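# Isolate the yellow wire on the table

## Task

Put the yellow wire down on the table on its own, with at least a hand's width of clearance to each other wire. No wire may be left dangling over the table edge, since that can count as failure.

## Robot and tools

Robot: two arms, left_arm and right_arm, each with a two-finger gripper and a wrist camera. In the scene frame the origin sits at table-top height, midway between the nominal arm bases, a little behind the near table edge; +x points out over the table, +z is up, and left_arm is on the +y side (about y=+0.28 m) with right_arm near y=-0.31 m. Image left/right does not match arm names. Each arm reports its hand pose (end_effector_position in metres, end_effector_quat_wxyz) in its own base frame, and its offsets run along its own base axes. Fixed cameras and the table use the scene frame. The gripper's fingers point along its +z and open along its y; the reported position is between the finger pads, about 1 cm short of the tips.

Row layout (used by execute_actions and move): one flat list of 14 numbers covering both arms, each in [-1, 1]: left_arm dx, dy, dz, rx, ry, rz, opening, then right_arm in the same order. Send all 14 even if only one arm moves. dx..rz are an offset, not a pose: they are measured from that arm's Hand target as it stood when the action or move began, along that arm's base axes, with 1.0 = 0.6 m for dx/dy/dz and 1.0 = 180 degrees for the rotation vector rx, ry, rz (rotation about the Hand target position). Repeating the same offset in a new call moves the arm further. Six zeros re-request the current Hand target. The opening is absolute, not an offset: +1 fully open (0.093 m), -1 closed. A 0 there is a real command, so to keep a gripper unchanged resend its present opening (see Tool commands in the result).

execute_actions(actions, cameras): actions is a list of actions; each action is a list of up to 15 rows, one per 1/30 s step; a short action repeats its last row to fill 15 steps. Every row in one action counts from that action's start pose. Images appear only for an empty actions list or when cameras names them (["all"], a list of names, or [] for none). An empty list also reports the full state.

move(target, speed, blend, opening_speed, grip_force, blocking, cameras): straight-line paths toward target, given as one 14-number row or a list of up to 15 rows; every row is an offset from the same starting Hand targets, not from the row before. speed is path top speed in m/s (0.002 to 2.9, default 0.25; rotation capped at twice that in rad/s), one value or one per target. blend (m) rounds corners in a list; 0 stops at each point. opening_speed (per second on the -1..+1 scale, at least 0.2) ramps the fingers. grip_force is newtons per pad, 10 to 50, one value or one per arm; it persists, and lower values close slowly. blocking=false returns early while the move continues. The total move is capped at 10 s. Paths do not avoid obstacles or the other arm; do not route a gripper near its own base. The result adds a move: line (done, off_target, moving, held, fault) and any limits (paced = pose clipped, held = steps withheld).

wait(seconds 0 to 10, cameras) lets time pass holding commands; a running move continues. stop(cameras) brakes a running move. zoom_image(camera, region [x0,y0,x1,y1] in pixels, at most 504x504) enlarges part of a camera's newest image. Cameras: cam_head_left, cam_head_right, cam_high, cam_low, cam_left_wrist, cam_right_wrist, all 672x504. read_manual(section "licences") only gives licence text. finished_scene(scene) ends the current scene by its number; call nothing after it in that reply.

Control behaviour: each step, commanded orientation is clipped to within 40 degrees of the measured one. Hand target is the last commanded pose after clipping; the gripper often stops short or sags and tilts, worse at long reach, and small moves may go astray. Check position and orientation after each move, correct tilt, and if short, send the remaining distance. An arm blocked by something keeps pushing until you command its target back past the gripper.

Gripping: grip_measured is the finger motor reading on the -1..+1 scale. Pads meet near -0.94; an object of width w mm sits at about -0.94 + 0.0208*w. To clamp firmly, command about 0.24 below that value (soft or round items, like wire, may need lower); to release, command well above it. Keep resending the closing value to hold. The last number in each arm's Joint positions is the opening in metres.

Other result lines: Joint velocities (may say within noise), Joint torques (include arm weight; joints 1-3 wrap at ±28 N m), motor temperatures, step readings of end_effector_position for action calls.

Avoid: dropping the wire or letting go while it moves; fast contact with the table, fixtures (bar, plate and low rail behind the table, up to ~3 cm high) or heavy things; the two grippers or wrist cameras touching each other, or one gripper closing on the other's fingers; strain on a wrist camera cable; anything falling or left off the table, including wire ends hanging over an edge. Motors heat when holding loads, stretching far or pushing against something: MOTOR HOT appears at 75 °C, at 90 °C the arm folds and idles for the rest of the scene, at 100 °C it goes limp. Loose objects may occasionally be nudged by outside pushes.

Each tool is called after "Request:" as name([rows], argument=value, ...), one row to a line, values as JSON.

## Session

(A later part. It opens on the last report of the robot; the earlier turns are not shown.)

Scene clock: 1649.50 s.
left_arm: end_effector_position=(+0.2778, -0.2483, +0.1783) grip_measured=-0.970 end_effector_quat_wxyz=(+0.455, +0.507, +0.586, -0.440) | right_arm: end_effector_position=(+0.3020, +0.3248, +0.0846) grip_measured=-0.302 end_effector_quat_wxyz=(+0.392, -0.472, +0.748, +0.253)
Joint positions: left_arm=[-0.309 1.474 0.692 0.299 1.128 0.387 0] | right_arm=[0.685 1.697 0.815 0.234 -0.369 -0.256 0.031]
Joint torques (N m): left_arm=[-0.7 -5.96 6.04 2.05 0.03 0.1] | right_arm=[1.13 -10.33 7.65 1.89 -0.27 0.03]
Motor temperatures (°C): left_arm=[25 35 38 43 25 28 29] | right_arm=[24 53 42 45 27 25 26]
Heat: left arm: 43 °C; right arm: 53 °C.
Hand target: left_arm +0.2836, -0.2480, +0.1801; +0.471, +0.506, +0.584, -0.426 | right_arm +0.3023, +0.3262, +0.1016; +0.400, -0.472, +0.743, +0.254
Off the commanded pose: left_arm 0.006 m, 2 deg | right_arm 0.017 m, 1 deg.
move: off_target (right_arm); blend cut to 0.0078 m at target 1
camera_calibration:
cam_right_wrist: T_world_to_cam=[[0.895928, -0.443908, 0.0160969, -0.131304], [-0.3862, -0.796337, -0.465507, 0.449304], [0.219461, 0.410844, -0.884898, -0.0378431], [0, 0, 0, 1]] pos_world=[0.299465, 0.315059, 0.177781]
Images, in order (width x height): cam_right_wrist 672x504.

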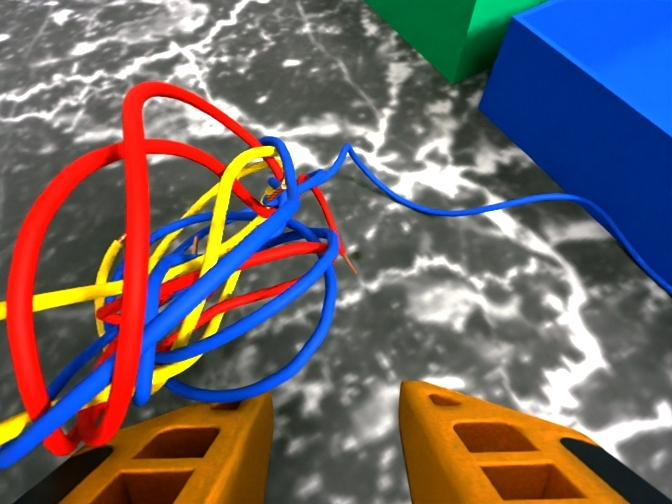

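Request:
move(target=[0, 0, 0, 0, 0, 0, -1, 0.0183, 0.0467, -0.0133, 0, 0, 0, -0.3], speed=0.06, cameras=["cam_right_wrist"])

Request:
zoom_image(camera="cam_right_wrist", region=[180, 120, 430, 410])

Scene clock: 1679.40 s.
left_arm: end_effector_position=(+0.2778, -0.2483, +0.1783) grip_measured=-0.970 end_effector_quat_wxyz=(+0.455, +0.507, +0.586, -0.440) | right_arm: end_effector_position=(+0.3072, +0.3505, +0.0888) grip_measured=-0.302 end_effector_quat_wxyz=(+0.398, -0.481, +0.739, +0.254)
Joint positions: left_arm=[-0.309 1.474 0.692 0.299 1.128 0.387 0] | right_arm=[0.729 1.76 0.897 0.233 -0.344 -0.25 0.031]
Joint torques (N m): left_arm=[-0.7 -5.96 6.01 2.06 0.03 0.11] | right_arm=[1.09 -6.97 8.28 2.23 -0.11 0.25]
Heat: left arm: 44 °C; right arm: 49 °C.
Hand target: left_arm +0.2836, -0.2480, +0.1801; +0.471, +0.506, +0.584, -0.426 | right_arm +0.3133, +0.3542, +0.0936; +0.400, -0.473, +0.743, +0.254
Off the commanded pose: left_arm 0.006 m, 2 deg | right_arm 0.009 m, 1 deg.
move: done
camera_calibration:
cam_right_wrist: T_world_to_cam=[[0.90449, -0.425244, 0.0326315, -0.135352], [-0.360143, -0.80252, -0.475667, 0.468762], [0.228462, 0.418484, -0.87902, -0.0517438], [0, 0, 0, 1]] pos_world=[0.303068, 0.340287, 0.181907]
Images, in order (width x height): cam_right_wrist 672x504.

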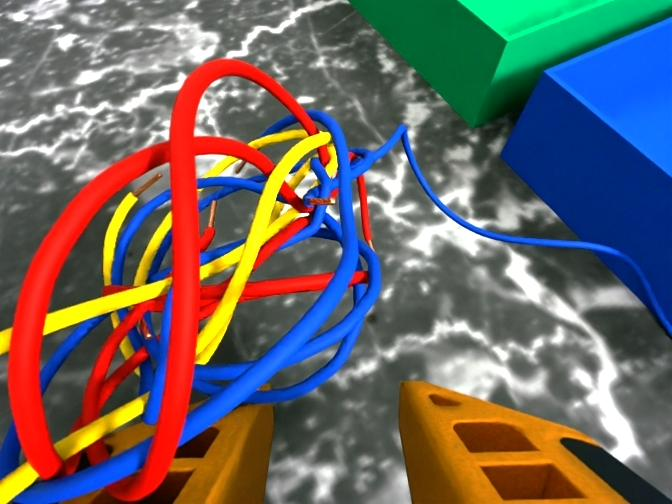

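Scaled by 1.738 from the camera's 672x504 image, which has a finer 960x720 frame.

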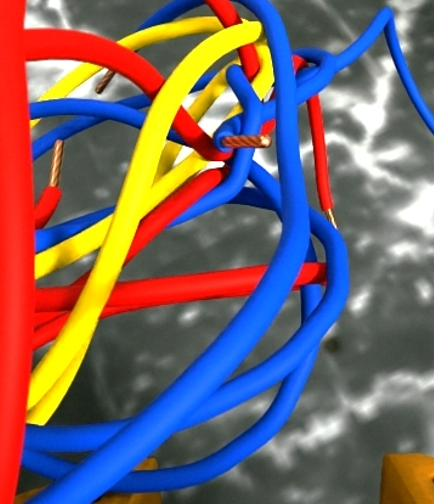

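Request:
execute_actions(actions=[], cameras=["all"])

Scene clock: 1712.77 s.
left_arm: end_effector_position=(+0.2778, -0.2483, +0.1783) grip_measured=-0.970 end_effector_quat_wxyz=(+0.455, +0.507, +0.586, -0.440) | right_arm: end_effector_position=(+0.3072, +0.3505, +0.0888) grip_measured=-0.302 end_effector_quat_wxyz=(+0.398, -0.481, +0.739, +0.254)
Joint positions: left_arm=[-0.309 1.474 0.692 0.299 1.128 0.387 0] | right_arm=[0.729 1.76 0.897 0.233 -0.344 -0.25 0.031]
Joint velocities: within noise
Joint torques (N m): left_arm=[-0.73 -5.97 5.98 2.07 0.04 0.11] | right_arm=[1.03 -7.25 8.38 2.24 -0.11 0.21]
Motor temperatures (°C): left_arm=[25 35 37 45 25 28 29] | right_arm=[24 46 47 43 26 25 26]
Heat: left arm: 45 °C; right arm: 47 °C.
Hand target: left_arm +0.2836, -0.2480, +0.1801; +0.471, +0.506, +0.584, -0.426 | right_arm +0.3133, +0.3542, +0.0936; +0.400, -0.472, +0.743, +0.254
Tool commands: left_gripper/opening=-1.0 right_gripper/opening=-0.3
Off the commanded pose: left_arm 0.006 m, 2 deg | right_arm 0.009 m, 1 deg.
camera_calibration:
cam_left_wrist: T_world_to_cam=[[-0.995592, -0.0910503, 0.0225132, 0.24947], [-0.0726131, 0.596314, -0.79946, 0.348229], [0.0593661, -0.797571, -0.600297, -0.0255433], [0, 0, 0, 1]] pos_world=[0.275173, -0.205312, 0.257445]
cam_right_wrist: T_world_to_cam=[[0.904404, -0.425446, 0.0323898, -0.135214], [-0.36043, -0.802407, -0.475639, 0.468806], [0.228349, 0.418496, -0.879044, -0.0517092], [0, 0, 0, 1]] pos_world=[0.303067, 0.340287, 0.181907]

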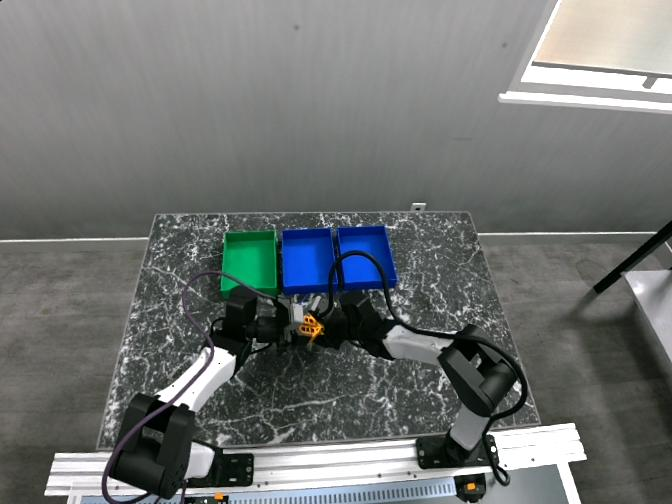

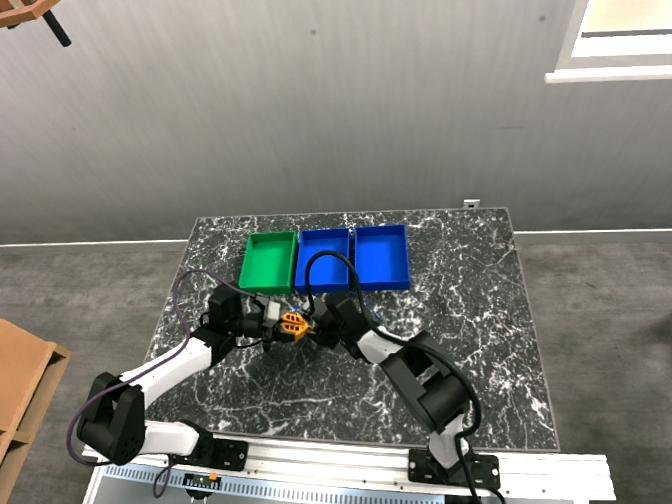

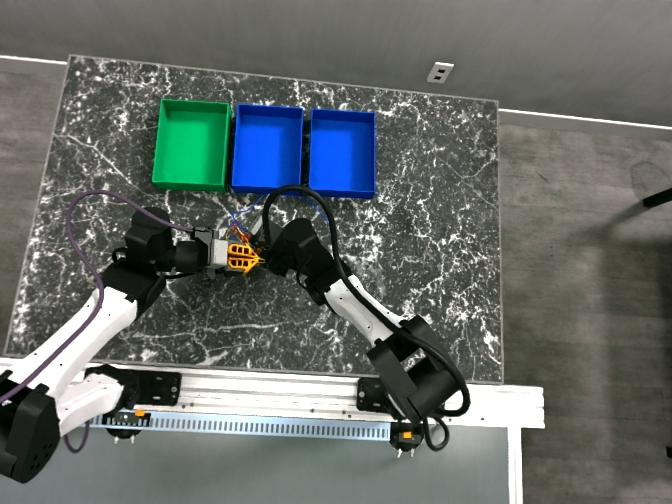

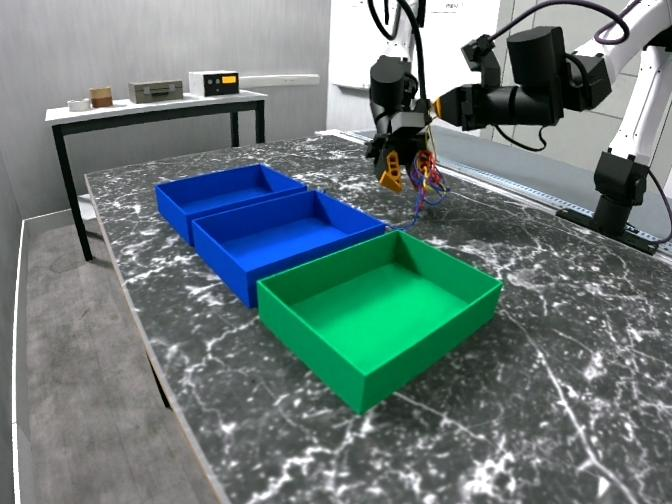

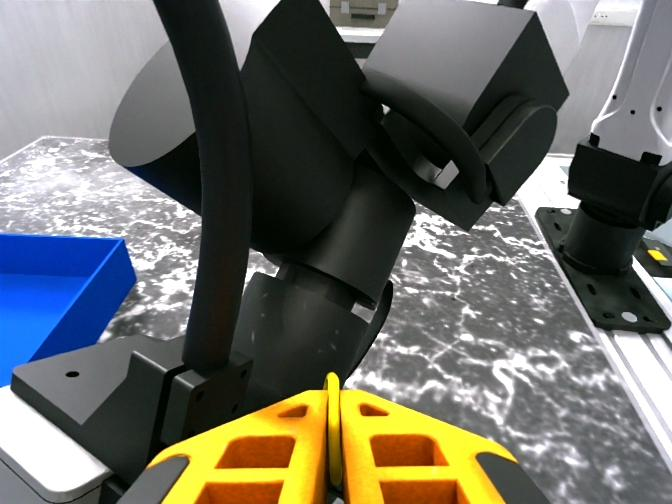

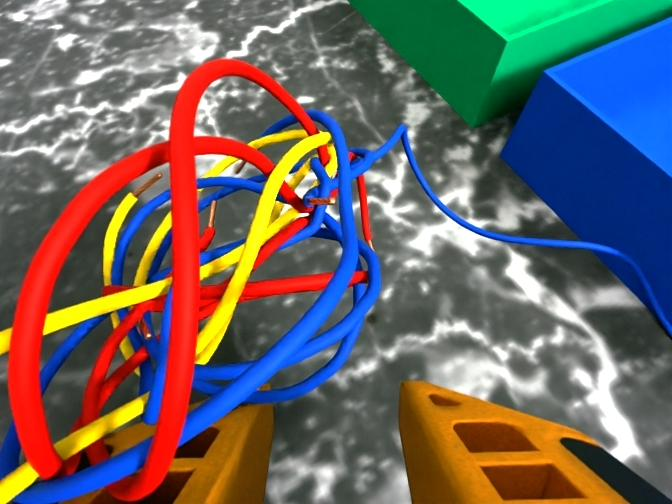

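Request:
zoom_image(camera="cam_right_wrist", region=[0, 30, 450, 504])

Request:
zoom_image(camera="cam_low", region=[350, 100, 500, 230])

Scaled by 1.063 from the camera's 672x504 image, which has a finer 960x720 frame.

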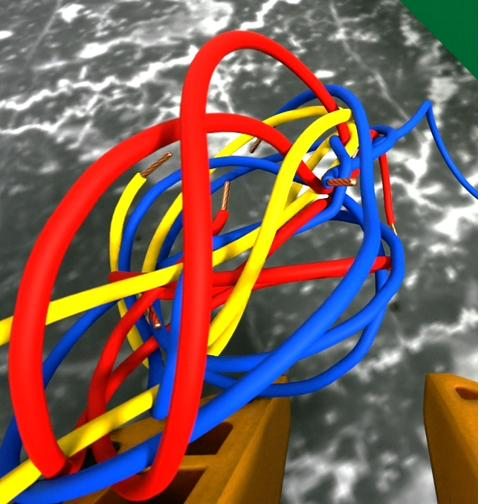

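Scaled by 3.360 from the camera's 672x504 image, which has a finer 960x720 frame.

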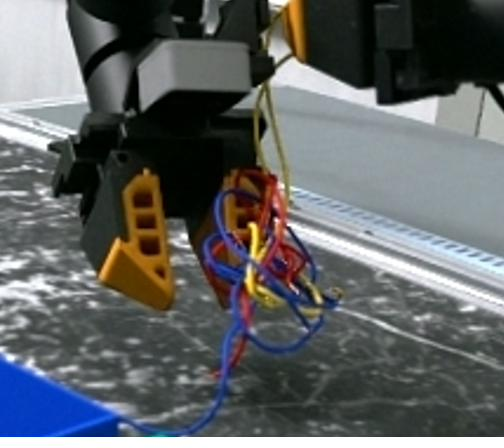

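Request:
move(target=[0, 0, 0, 0, 0, 0, -1, 0.030, 0.038, -0.002, 0, 0, 0, -0.3], speed=0.06, cameras=["cam_right_wrist", "cam_low"])

Request:
zoom_image(camera="cam_right_wrist", region=[100, 30, 550, 504])

Request:
zoom_image(camera="cam_low", region=[350, 100, 500, 230])

Scene clock: 1765.80 s.
left_arm: end_effector_position=(+0.2780, -0.2483, +0.1782) grip_measured=-0.970 end_effector_quat_wxyz=(+0.455, +0.506, +0.586, -0.439) | right_arm: end_effector_position=(+0.3317, +0.3711, +0.0922) grip_measured=-0.302 end_effector_quat_wxyz=(+0.409, -0.476, +0.736, +0.253)
Joint positions: left_arm=[-0.309 1.474 0.692 0.299 1.126 0.387 0] | right_arm=[0.731 1.857 1.019 0.233 -0.333 -0.242 0.031]
Joint torques (N m): left_arm=[-0.73 -5.96 6 2.06 0.06 0.11] | right_arm=[1.33 -7.83 8.49 2.07 0.01 0.23]
Heat: left arm: 45 °C; right arm: 49 °C.
Hand target: left_arm +0.2836, -0.2480, +0.1801; +0.471, +0.506, +0.584, -0.426 | right_arm +0.3313, +0.3770, +0.0924; +0.400, -0.472, +0.743, +0.254
Off the commanded pose: left_arm 0.006 m, 2 deg | right_arm 0.006 m, 1 deg.
move: done
camera_calibration:
cam_right_wrist: T_world_to_cam=[[0.899134, -0.435718, 0.0413328, -0.14394], [-0.360884, -0.791499, -0.493246, 0.493562], [0.247631, 0.428578, -0.868907, -0.0740713], [0, 0, 0, 1]] pos_world=[0.325882, 0.359681, 0.185036]
Images, in order (width x height): cam_low 672x504, cam_right_wrist 672x504.

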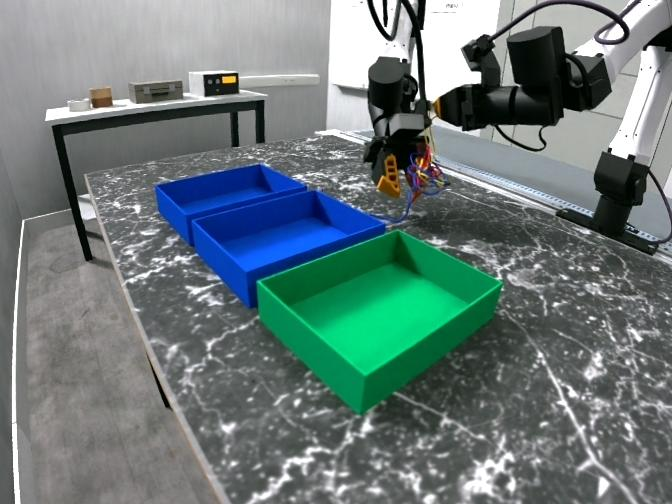

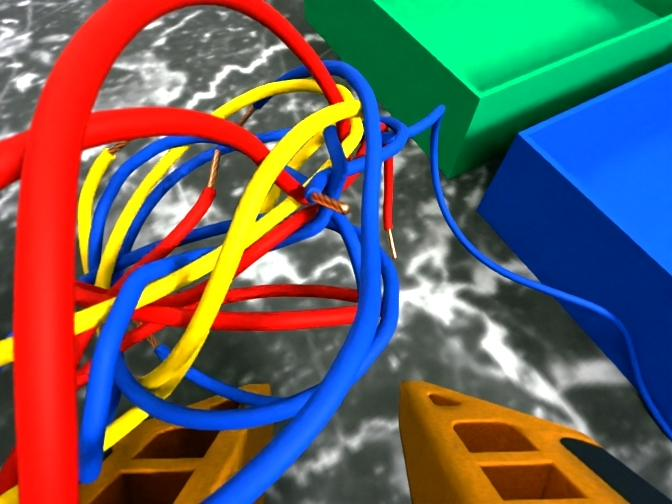

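Scaled by 1.063 from the camera's 672x504 image, which has a finer 960x720 frame.

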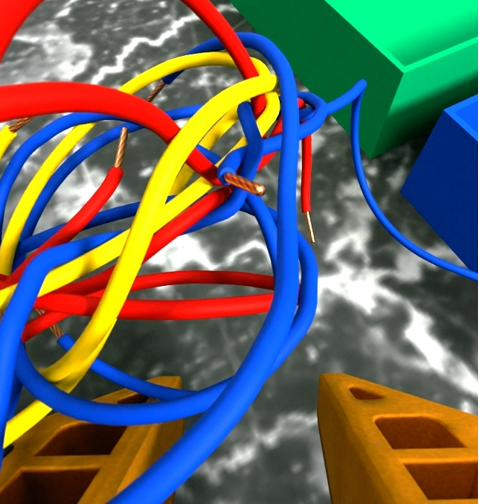

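Scaled by 3.360 from the camera's 672x504 image, which has a finer 960x720 frame.

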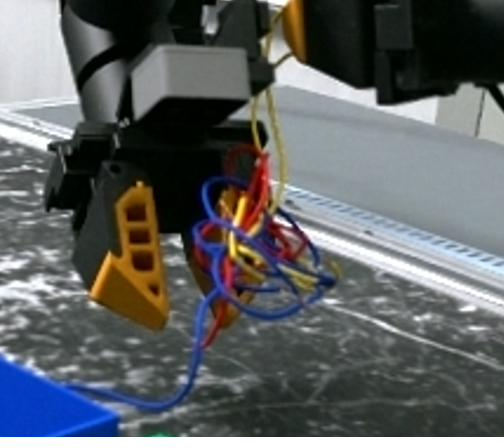

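Request:
move(target=[0, 0, 0, 0, 0, 0, -1, 0.0237, 0.0208, 0.0172, 0, 0, 0, -0.3], speed=0.06, cameras=["cam_right_wrist", "cam_low"])

Request:
zoom_image(camera="cam_right_wrist", region=[100, 30, 550, 504])

Request:
zoom_image(camera="cam_low", region=[350, 100, 500, 230])

Scene clock: 1801.30 s.
left_arm: end_effector_position=(+0.2810, -0.2453, +0.1783) grip_measured=-0.970 end_effector_quat_wxyz=(+0.458, +0.503, +0.589, -0.436) | right_arm: end_effector_position=(+0.3462, +0.3841, +0.1044) grip_measured=-0.302 end_effector_quat_wxyz=(+0.412, -0.476, +0.734, +0.254)
Joint positions: left_arm=[-0.298 1.474 0.692 0.3 1.125 0.387 0] | right_arm=[0.731 1.895 1.121 0.177 -0.333 -0.242 0.031]
Joint torques (N m): left_arm=[-0.68 -5.9 5.97 2.05 0.07 0.09] | right_arm=[1.17 -8.2 8.99 2.01 -0.04 0.2]
Heat: left arm: 46 °C; right arm: 47 °C.
Hand target: left_arm +0.2836, -0.2479, +0.1801; +0.471, +0.506, +0.584, -0.426 | right_arm +0.3455, +0.3895, +0.1027; +0.400, -0.473, +0.743, +0.254
Off the commanded pose: left_arm 0.004 m, 2 deg | right_arm 0.006 m, 2 deg.
move: done
camera_calibration:
cam_right_wrist: T_world_to_cam=[[0.898893, -0.435927, 0.0442613, -0.151912], [-0.357966, -0.788858, -0.499564, 0.513719], [0.252689, 0.43321, -0.865146, -0.0765344], [0, 0, 0, 1]] pos_world=[0.339786, 0.372184, 0.197146]
Images, in order (width x height): cam_low 672x504, cam_right_wrist 672x504.

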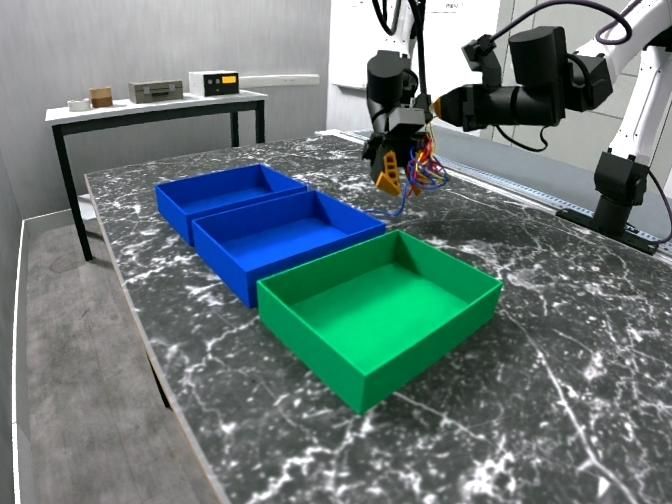

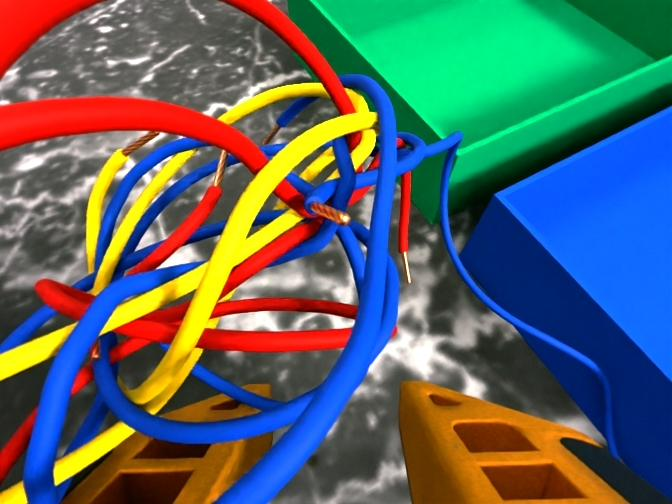

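Scaled by 1.063 from the camera's 672x504 image, which has a finer 960x720 frame.

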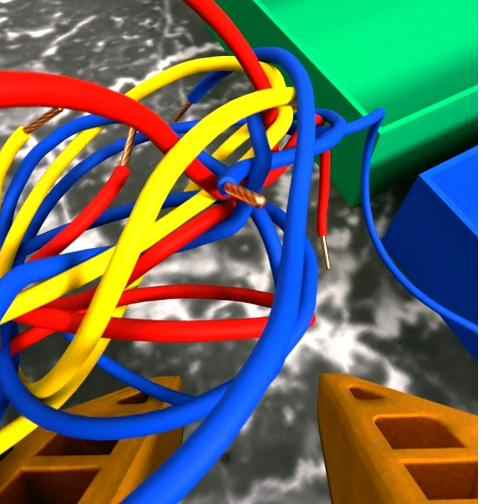

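Scaled by 3.360 from the camera's 672x504 image, which has a finer 960x720 frame.

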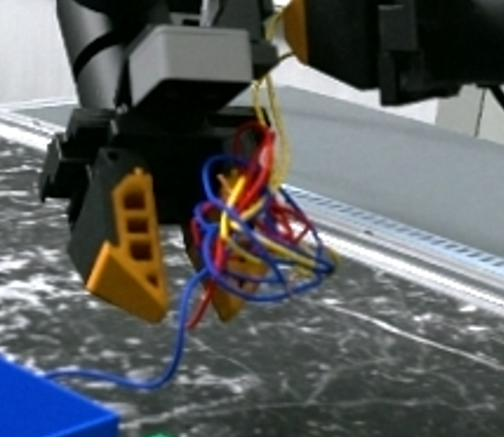

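Request:
move([
  [0, 0, 0, 0, 0, 0, -1, -0.025, -0.057, 0.042, 0, 0, 0, -0.3],
  [0, 0, 0, 0, 0, 0, -1, 0.0145, -0.011, 0.067, 0, 0, 0, -0.3],
], speed=0.08, blend=[0.015, 0], cameras=["cam_right_wrist", "cam_low"])

Request:
zoom_image(camera="cam_right_wrist", region=[100, 30, 550, 504])

Request:
zoom_image(camera="cam_low", region=[350, 100, 500, 230])

Scene clock: 1861.60 s.
left_arm: end_effector_position=(+0.2818, -0.2460, +0.1801) grip_measured=-0.970 end_effector_quat_wxyz=(+0.463, +0.505, +0.585, -0.434) | right_arm: end_effector_position=(+0.3513, +0.3815, +0.1395) grip_measured=-0.302 end_effector_quat_wxyz=(+0.407, -0.473, +0.740, +0.251)
Joint positions: left_arm=[-0.3 1.474 0.692 0.315 1.123 0.386 0] | right_arm=[0.72 1.843 1.22 0.011 -0.335 -0.242 0.031]
Joint torques (N m): left_arm=[-0.64 -5.96 5.89 1.95 0.07 0.1] | right_arm=[0.32 -8.25 9.48 1.99 -0.32 0.05]
Heat: left arm: 47 °C; right arm: 51 °C.
Hand target: left_arm +0.2836, -0.2480, +0.1801; +0.471, +0.506, +0.584, -0.426 | right_arm +0.3542, +0.3830, +0.1430; +0.400, -0.473, +0.743, +0.254
Off the commanded pose: left_arm 0.003 m, 1 deg | right_arm 0.005 m, 1 deg.
move: done
camera_calibration:
cam_right_wrist: T_world_to_cam=[[0.895184, -0.444095, 0.037742, -0.153835], [-0.371374, -0.790049, -0.487754, 0.534585], [0.246427, 0.422614, -0.872165, -0.0391281], [0, 0, 0, 1]] pos_world=[0.345884, 0.370567, 0.232426]
Images, in order (width x height): cam_low 672x504, cam_right_wrist 672x504.

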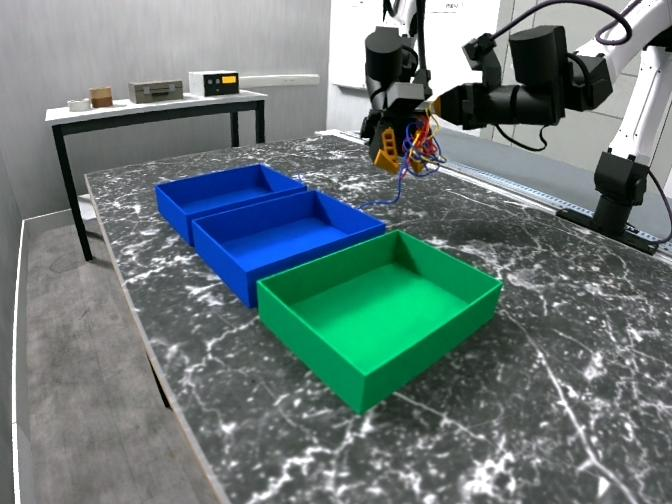

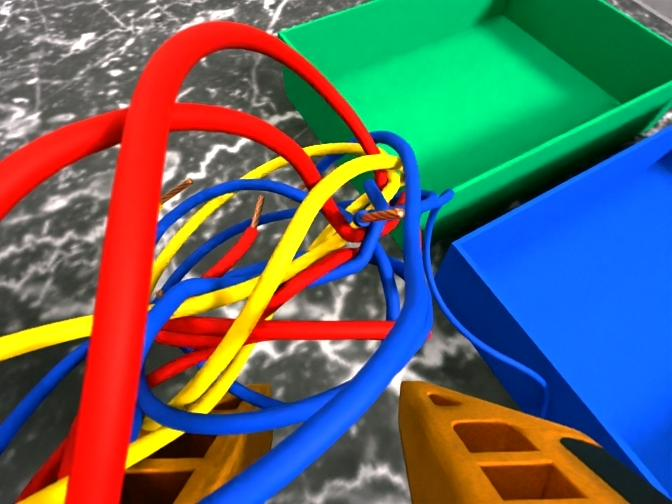

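Scaled by 1.063 from the camera's 672x504 image, which has a finer 960x720 frame.

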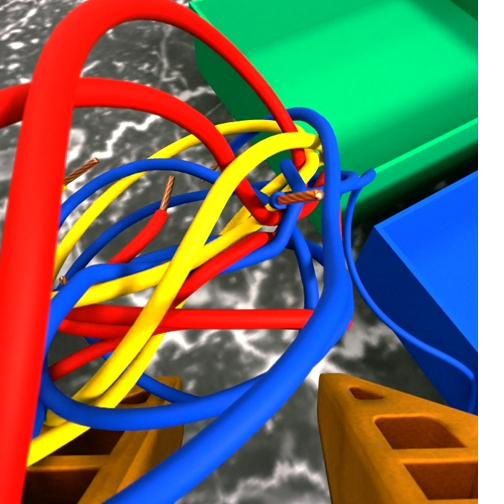

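Scaled by 3.360 from the camera's 672x504 image, which has a finer 960x720 frame.

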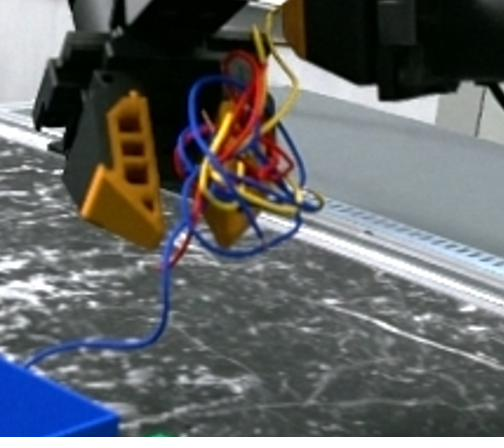

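Request:
move([
  [0, 0, 0, 0, 0, 0, -1, 0, 0, -0.058, 0, 0, 0, -0.3],
  [0, 0, 0, 0, 0, 0, -1, -0.035, -0.08, -0.05, 0, 0, 0, -0.3],
  [0, 0, 0, 0, 0, 0, -1, -0.035, -0.08, 0.03, 0, 0, 0, -0.3],
], speed=0.08, blend=[0.015, 0.015, 0], cameras=["cam_right_wrist", "cam_low"])

Request:
zoom_image(camera="cam_right_wrist", region=[100, 30, 550, 504])

Request:
zoom_image(camera="cam_low", region=[350, 100, 500, 230])

Scene clock: 1887.13 s.
left_arm: end_effector_position=(+0.2791, -0.2490, +0.1801) grip_measured=-0.970 end_effector_quat_wxyz=(+0.460, +0.508, +0.582, -0.437) | right_arm: end_effector_position=(+0.3313, +0.3392, +0.1419) grip_measured=-0.302 end_effector_quat_wxyz=(+0.391, -0.469, +0.750, +0.253)
Joint positions: left_arm=[-0.31 1.474 0.692 0.315 1.123 0.385 0] | right_arm=[0.665 1.696 1.077 -0.036 -0.381 -0.263 0.031]
Joint torques (N m): left_arm=[-0.58 -5.93 5.91 1.96 0.07 0.11] | right_arm=[-0.54 -10.86 8.9 1.86 -0.46 -0.21]
Heat: left arm: 46 °C; right arm: 50 °C.
Hand target: left_arm +0.2836, -0.2480, +0.1801; +0.471, +0.506, +0.584, -0.426 | right_arm +0.3332, +0.3349, +0.1609; +0.400, -0.473, +0.743, +0.254
Off the commanded pose: left_arm 0.005 m, 2 deg | right_arm 0.020 m, 1 deg.
move: off_target (right_arm)
camera_calibration:
cam_right_wrist: T_world_to_cam=[[0.893283, -0.449324, 0.0123671, -0.148827], [-0.392979, -0.794032, -0.463768, 0.499977], [0.218202, 0.409416, -0.88587, 0.00164952], [0, 0, 0, 1]] pos_world=[0.329065, 0.329451, 0.235175]
Images, in order (width x height): cam_low 672x504, cam_right_wrist 672x504.

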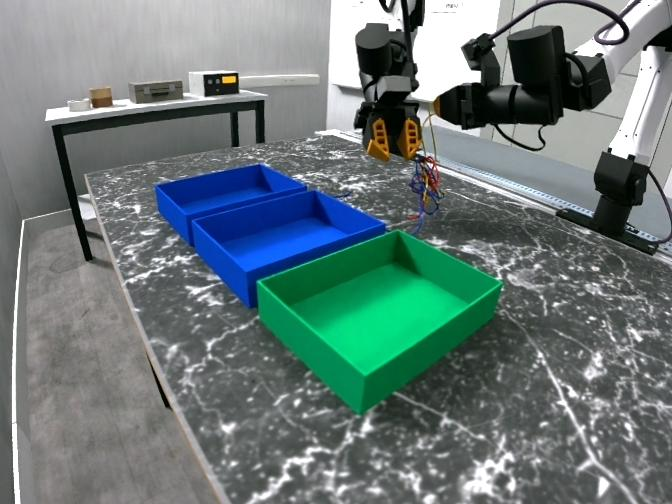

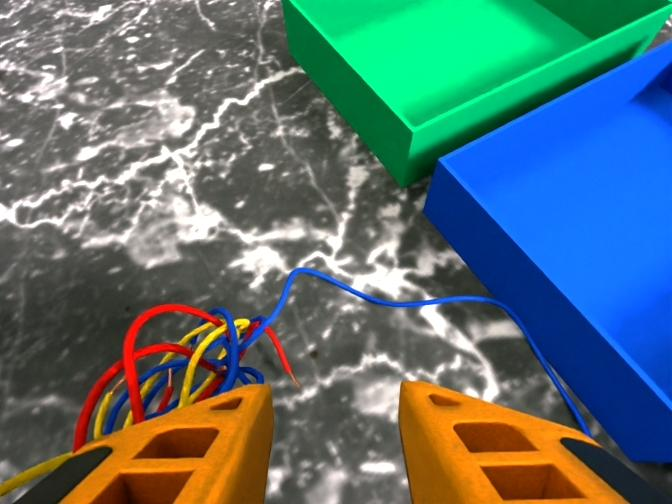

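Scaled by 1.063 from the camera's 672x504 image, which has a finer 960x720 frame.

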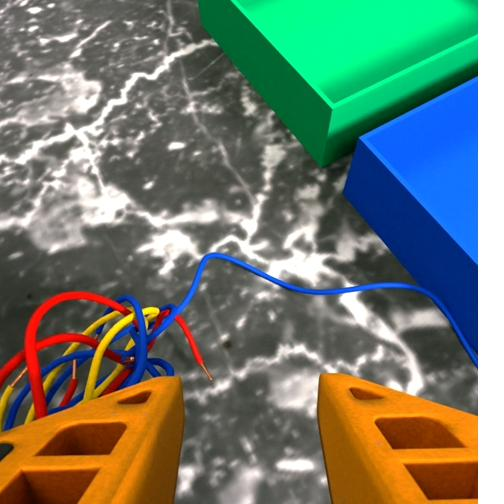

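Scaled by 3.360 from the camera's 672x504 image, which has a finer 960x720 frame.

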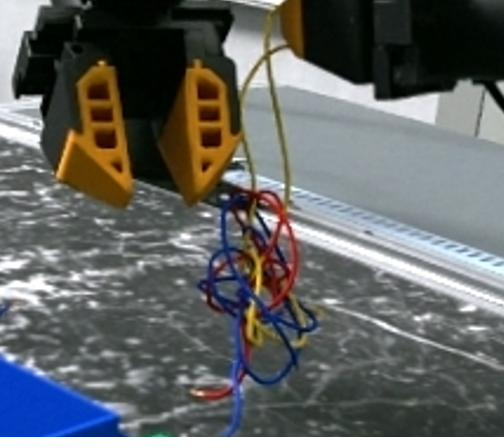

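Request:
move(target=[0, 0, 0, 0, 0, 0, -1, -0.017, 0.050, -0.0765, 0, 0, 0, -0.3], speed=0.08, cameras=["cam_right_wrist", "cam_low"])

Request:
zoom_image(camera="cam_right_wrist", region=[50, 80, 500, 504])

Request:
zoom_image(camera="cam_low", region=[350, 100, 500, 230])

Scene clock: 2152.67 s.
left_arm: end_effector_position=(+0.2783, -0.2487, +0.1785) grip_measured=-0.970 end_effector_quat_wxyz=(+0.459, +0.507, +0.584, -0.438) | right_arm: end_effector_position=(+0.3233, +0.3591, +0.1147) grip_measured=-0.302 end_effector_quat_wxyz=(+0.392, -0.477, +0.746, +0.251)
Joint positions: left_arm=[-0.31 1.474 0.688 0.315 1.123 0.384 0] | right_arm=[0.721 1.765 1.039 0.081 -0.34 -0.247 0.031]
Joint torques (N m): left_arm=[-0.61 -5.86 6.24 1.94 0.07 0.12] | right_arm=[1.22 -7.47 5.59 2.81 -0.11 0.17]
Motor temperatures (°C): left_arm=[25 34 35 46 25 28 29] | right_arm=[24 53 55 41 27 25 26]
Heat: left arm: 46 °C; right arm: 55 °C.
Hand target: left_arm +0.2836, -0.2480, +0.1801; +0.471, +0.506, +0.584, -0.426 | right_arm +0.3230, +0.3649, +0.1150; +0.400, -0.473, +0.743, +0.254
Off the commanded pose: left_arm 0.006 m, 2 deg | right_arm 0.006 m, 1 deg.
move: done
camera_calibration:
cam_right_wrist: T_world_to_cam=[[0.899402, -0.436358, 0.0258311, -0.140621], [-0.376314, -0.803, -0.462147, 0.497624], [0.222404, 0.405935, -0.886427, -0.0289045], [0, 0, 0, 1]] pos_world=[0.320166, 0.349964, 0.207986]
Images, in order (width x height): cam_low 672x504, cam_right_wrist 672x504.

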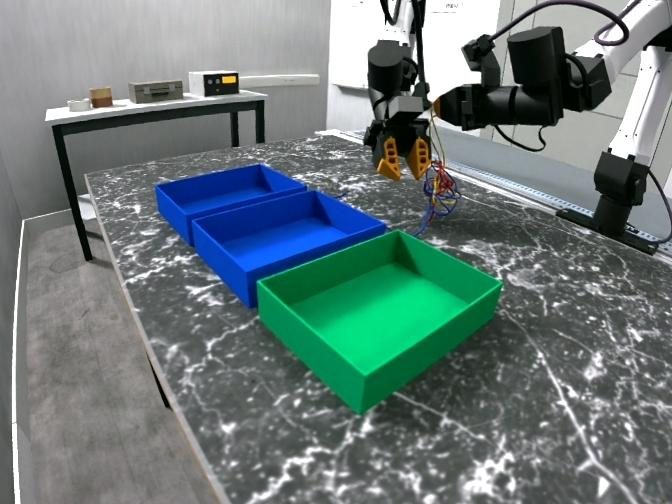

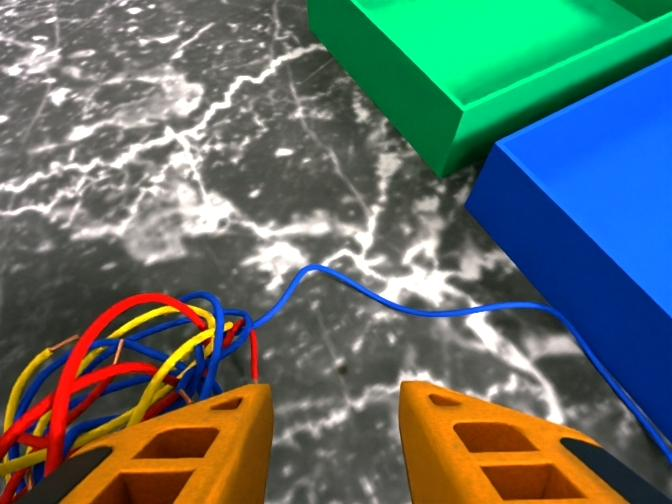

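Scaled by 1.120 from the camera's 672x504 image, which has a finer 960x720 frame.

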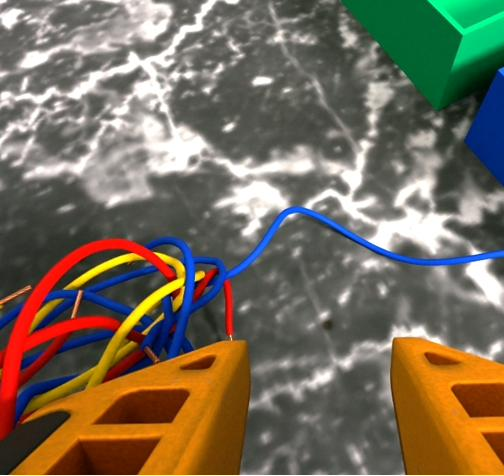

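Scaled by 3.360 from the camera's 672x504 image, which has a finer 960x720 frame.

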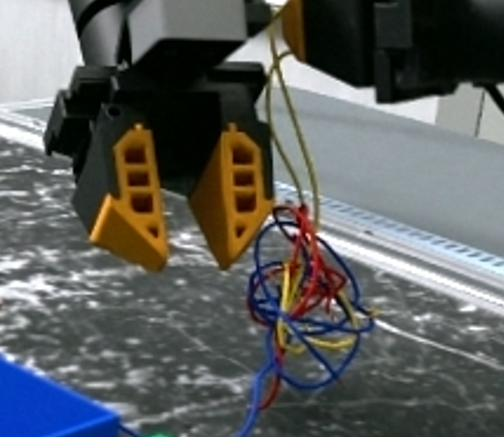

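Request:
move(target=[0, 0, 0, 0.2207, 0.027, 0, -1, 0, 0, 0, 0, 0, 0, -0.3], speed=0.2, cameras=["cam_right_wrist", "cam_low", "cam_left_wrist"])

Request:
zoom_image(camera="cam_right_wrist", region=[0, 80, 450, 504])

Request:
zoom_image(camera="cam_low", region=[350, 80, 500, 230])

Scene clock: 2241.10 s.
left_arm: end_effector_position=(+0.2774, -0.2493, +0.1767) grip_measured=-0.970 end_effector_quat_wxyz=(+0.246, +0.613, +0.712, -0.238) | right_arm: end_effector_position=(+0.3238, +0.3592, +0.1152) grip_measured=-0.302 end_effector_quat_wxyz=(+0.394, -0.477, +0.745, +0.250)
Joint positions: left_arm=[-0.487 1.568 1.309 -0.88 0.568 0.806 0] | right_arm=[0.721 1.765 1.039 0.084 -0.338 -0.246 0.031]
Joint torques (N m): left_arm=[-0.65 -5.75 9.7 1.02 0.09 0.27] | right_arm=[1.2 -7.43 5.82 2.79 -0.09 0.22]
Motor temperatures (°C): left_arm=[25 34 35 45 25 28 29] | right_arm=[24 48 46 51 26 25 26]
Heat: left arm: 45 °C; right arm: 51 °C.
Hand target: left_arm +0.2836, -0.2479, +0.1801; +0.246, +0.617, +0.713, -0.223 | right_arm +0.3230, +0.3649, +0.1150; +0.400, -0.472, +0.743, +0.254
Off the commanded pose: left_arm 0.007 m, 2 deg | right_arm 0.006 m, 1 deg.
move: done
camera_calibration:
cam_left_wrist: T_world_to_cam=[[-0.993815, -0.109766, 0.0168371, 0.244839], [-0.11045, 0.961283, -0.252461, 0.35235], [0.0115264, -0.252759, -0.967461, 0.186676], [0, 0, 0, 1]] pos_world=[0.28009, -0.264649, 0.265434]
cam_right_wrist: T_world_to_cam=[[0.898749, -0.437596, 0.0275641, -0.140625], [-0.376148, -0.801797, -0.464364, 0.497959], [0.225304, 0.406979, -0.885215, -0.030072], [0, 0, 0, 1]] pos_world=[0.320468, 0.349964, 0.20849]
Images, in order (width x height): cam_low 672x504, cam_left_wrist 672x504, cam_right_wrist 672x504.

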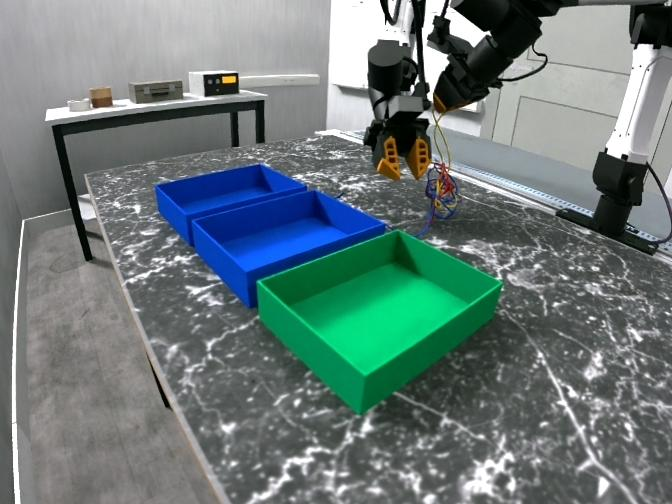

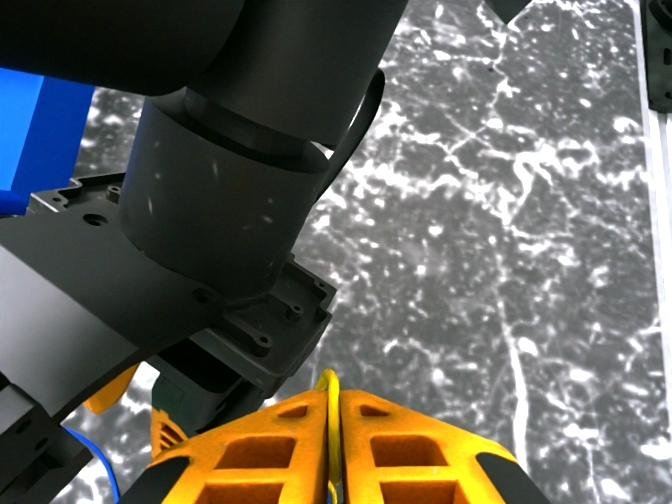

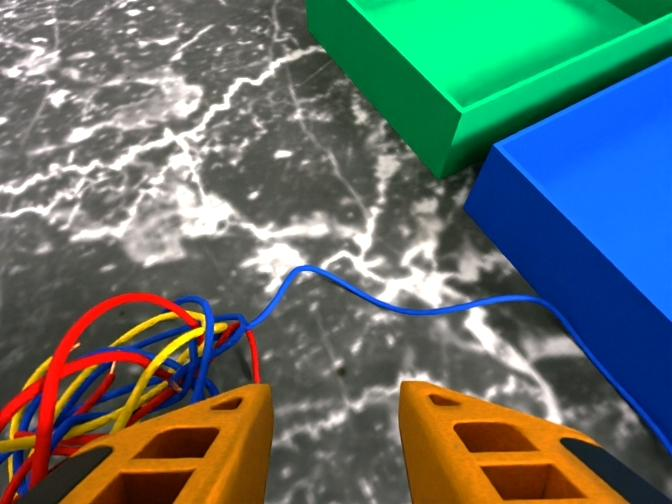

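Scaled by 1.120 from the camera's 672x504 image, which has a finer 960x720 frame.

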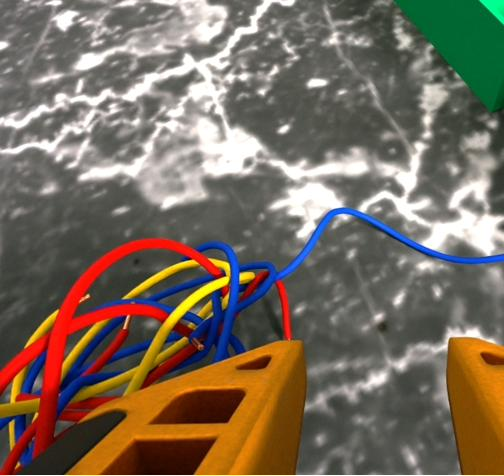

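Scaled by 3.360 from the camera's 672x504 image, which has a finer 960x720 frame.

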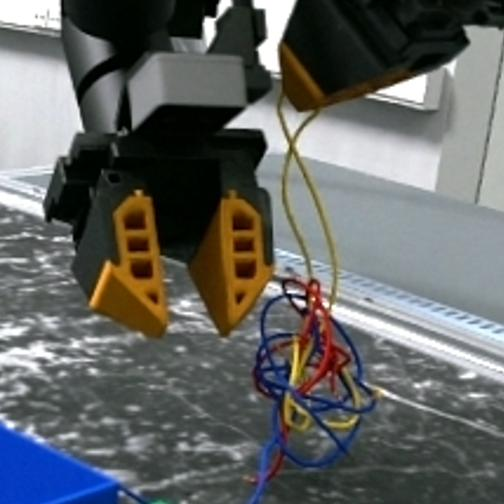

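Request:
move([
  [0, 0, 0, 0, 0, 0, -1, -0.02, -0.15, 0.03, 0, 0, 0, -0.3],
  [-0.01, 0.2, -0.2, -0.2207, -0.027, 0, -1, -0.02, -0.15, 0.03, 0, 0, 0, -0.3],
], speed=0.12, blend=[0.03, 0], cameras=["cam_right_wrist", "cam_low", "cam_high"])

Request:
zoom_image(camera="cam_high", region=[120, 150, 360, 330])

Request:
zoom_image(camera="cam_low", region=[350, 80, 550, 260])

Scene clock: 2378.97 s.
left_arm: end_effector_position=(+0.2707, -0.1271, +0.0543) grip_measured=-0.970 end_effector_quat_wxyz=(+0.458, +0.502, +0.599, -0.423) | right_arm: end_effector_position=(+0.3162, +0.2824, +0.1288) grip_measured=-0.302 end_effector_quat_wxyz=(+0.404, -0.469, +0.743, +0.253)
Joint positions: left_arm=[0.142 1.887 0.738 -0.487 1.346 1.588 0] | right_arm=[0.546 1.547 0.848 0.04 -0.474 -0.342 0.031]
Joint torques (N m): left_arm=[-0.18 -5.91 6.24 0.26 0.95 0.32] | right_arm=[-0.49 -9.31 5.68 1.81 -0.49 -0.2]
Motor temperatures (°C): left_arm=[25 32 43 38 25 28 29] | right_arm=[24 48 45 57 26 25 26]
Heat: left arm: 43 °C; right arm: 57 °C.
Hand target: left_arm +0.2776, -0.1280, +0.0600; +0.471, +0.506, +0.584, -0.426 | right_arm +0.3110, +0.2749, +0.1331; +0.400, -0.472, +0.743, +0.254
Off the commanded pose: left_arm 0.009 m, 2 deg | right_arm 0.010 m, 1 deg.
move: done
camera_calibration:
cam_right_wrist: T_world_to_cam=[[0.892637, -0.449977, 0.0268168, -0.162239], [-0.381661, -0.786091, -0.486206, 0.439998], [0.239862, 0.423771, -0.873433, 0.00404522], [0, 0, 0, 1]] pos_world=[0.31178, 0.27116, 0.221814]
Images, in order (width x height): cam_high 672x504, cam_low 672x504, cam_right_wrist 672x504.

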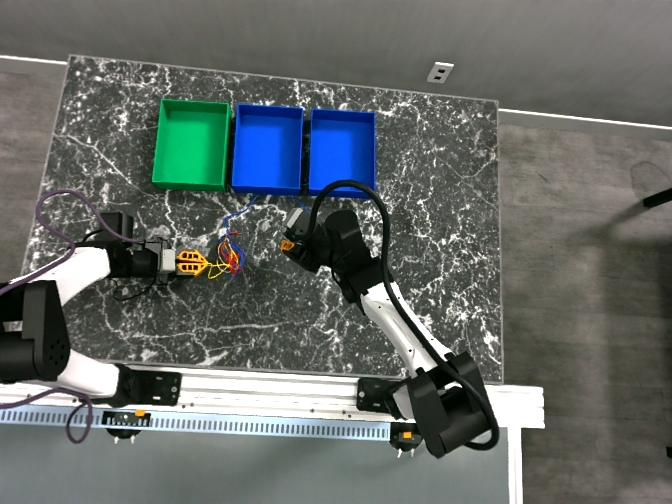

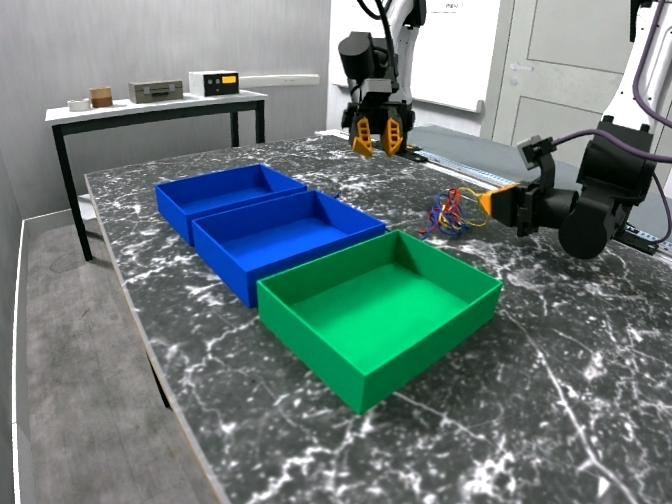

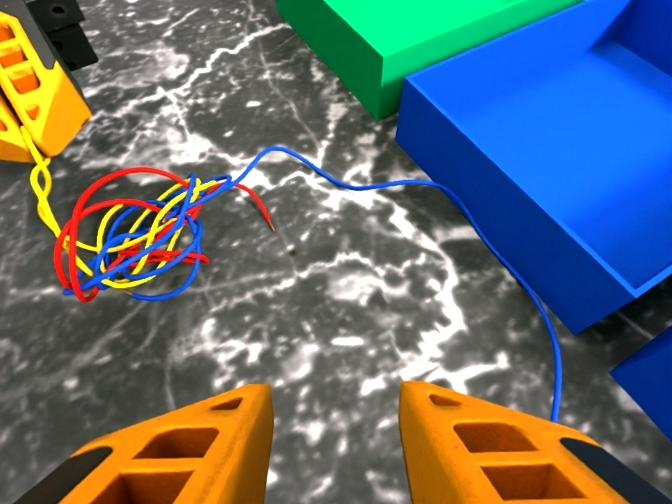

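Scaled by 2.100 from the camera's 672x504 image, which has a finer 960x720 frame.

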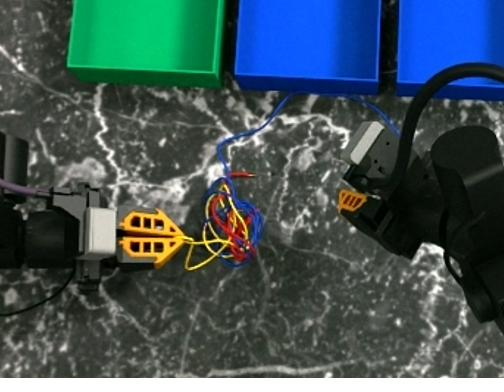

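Scaled by 2.520 from the camera's 672x504 image, which has a finer 960x720 frame.

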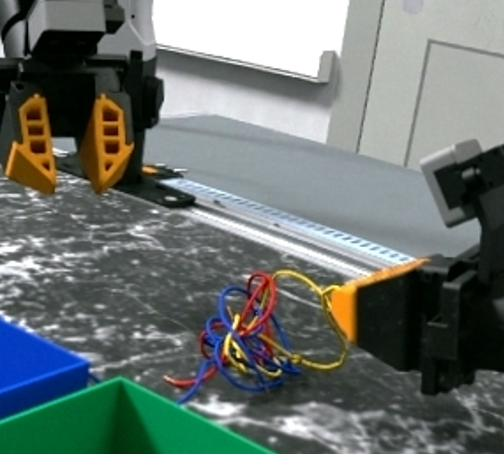

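Request:
zoom_image(camera="cam_right_wrist", region=[20, 130, 300, 330])

Scaled by 1.800 from the camera's 672x504 image, which has a finer 960x720 frame.

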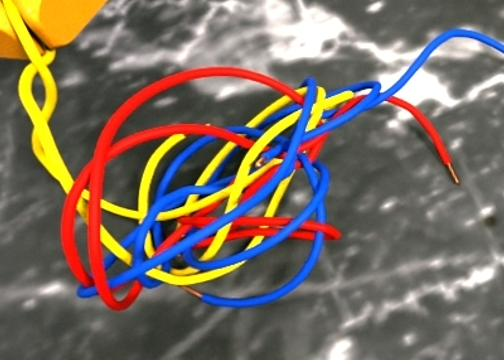

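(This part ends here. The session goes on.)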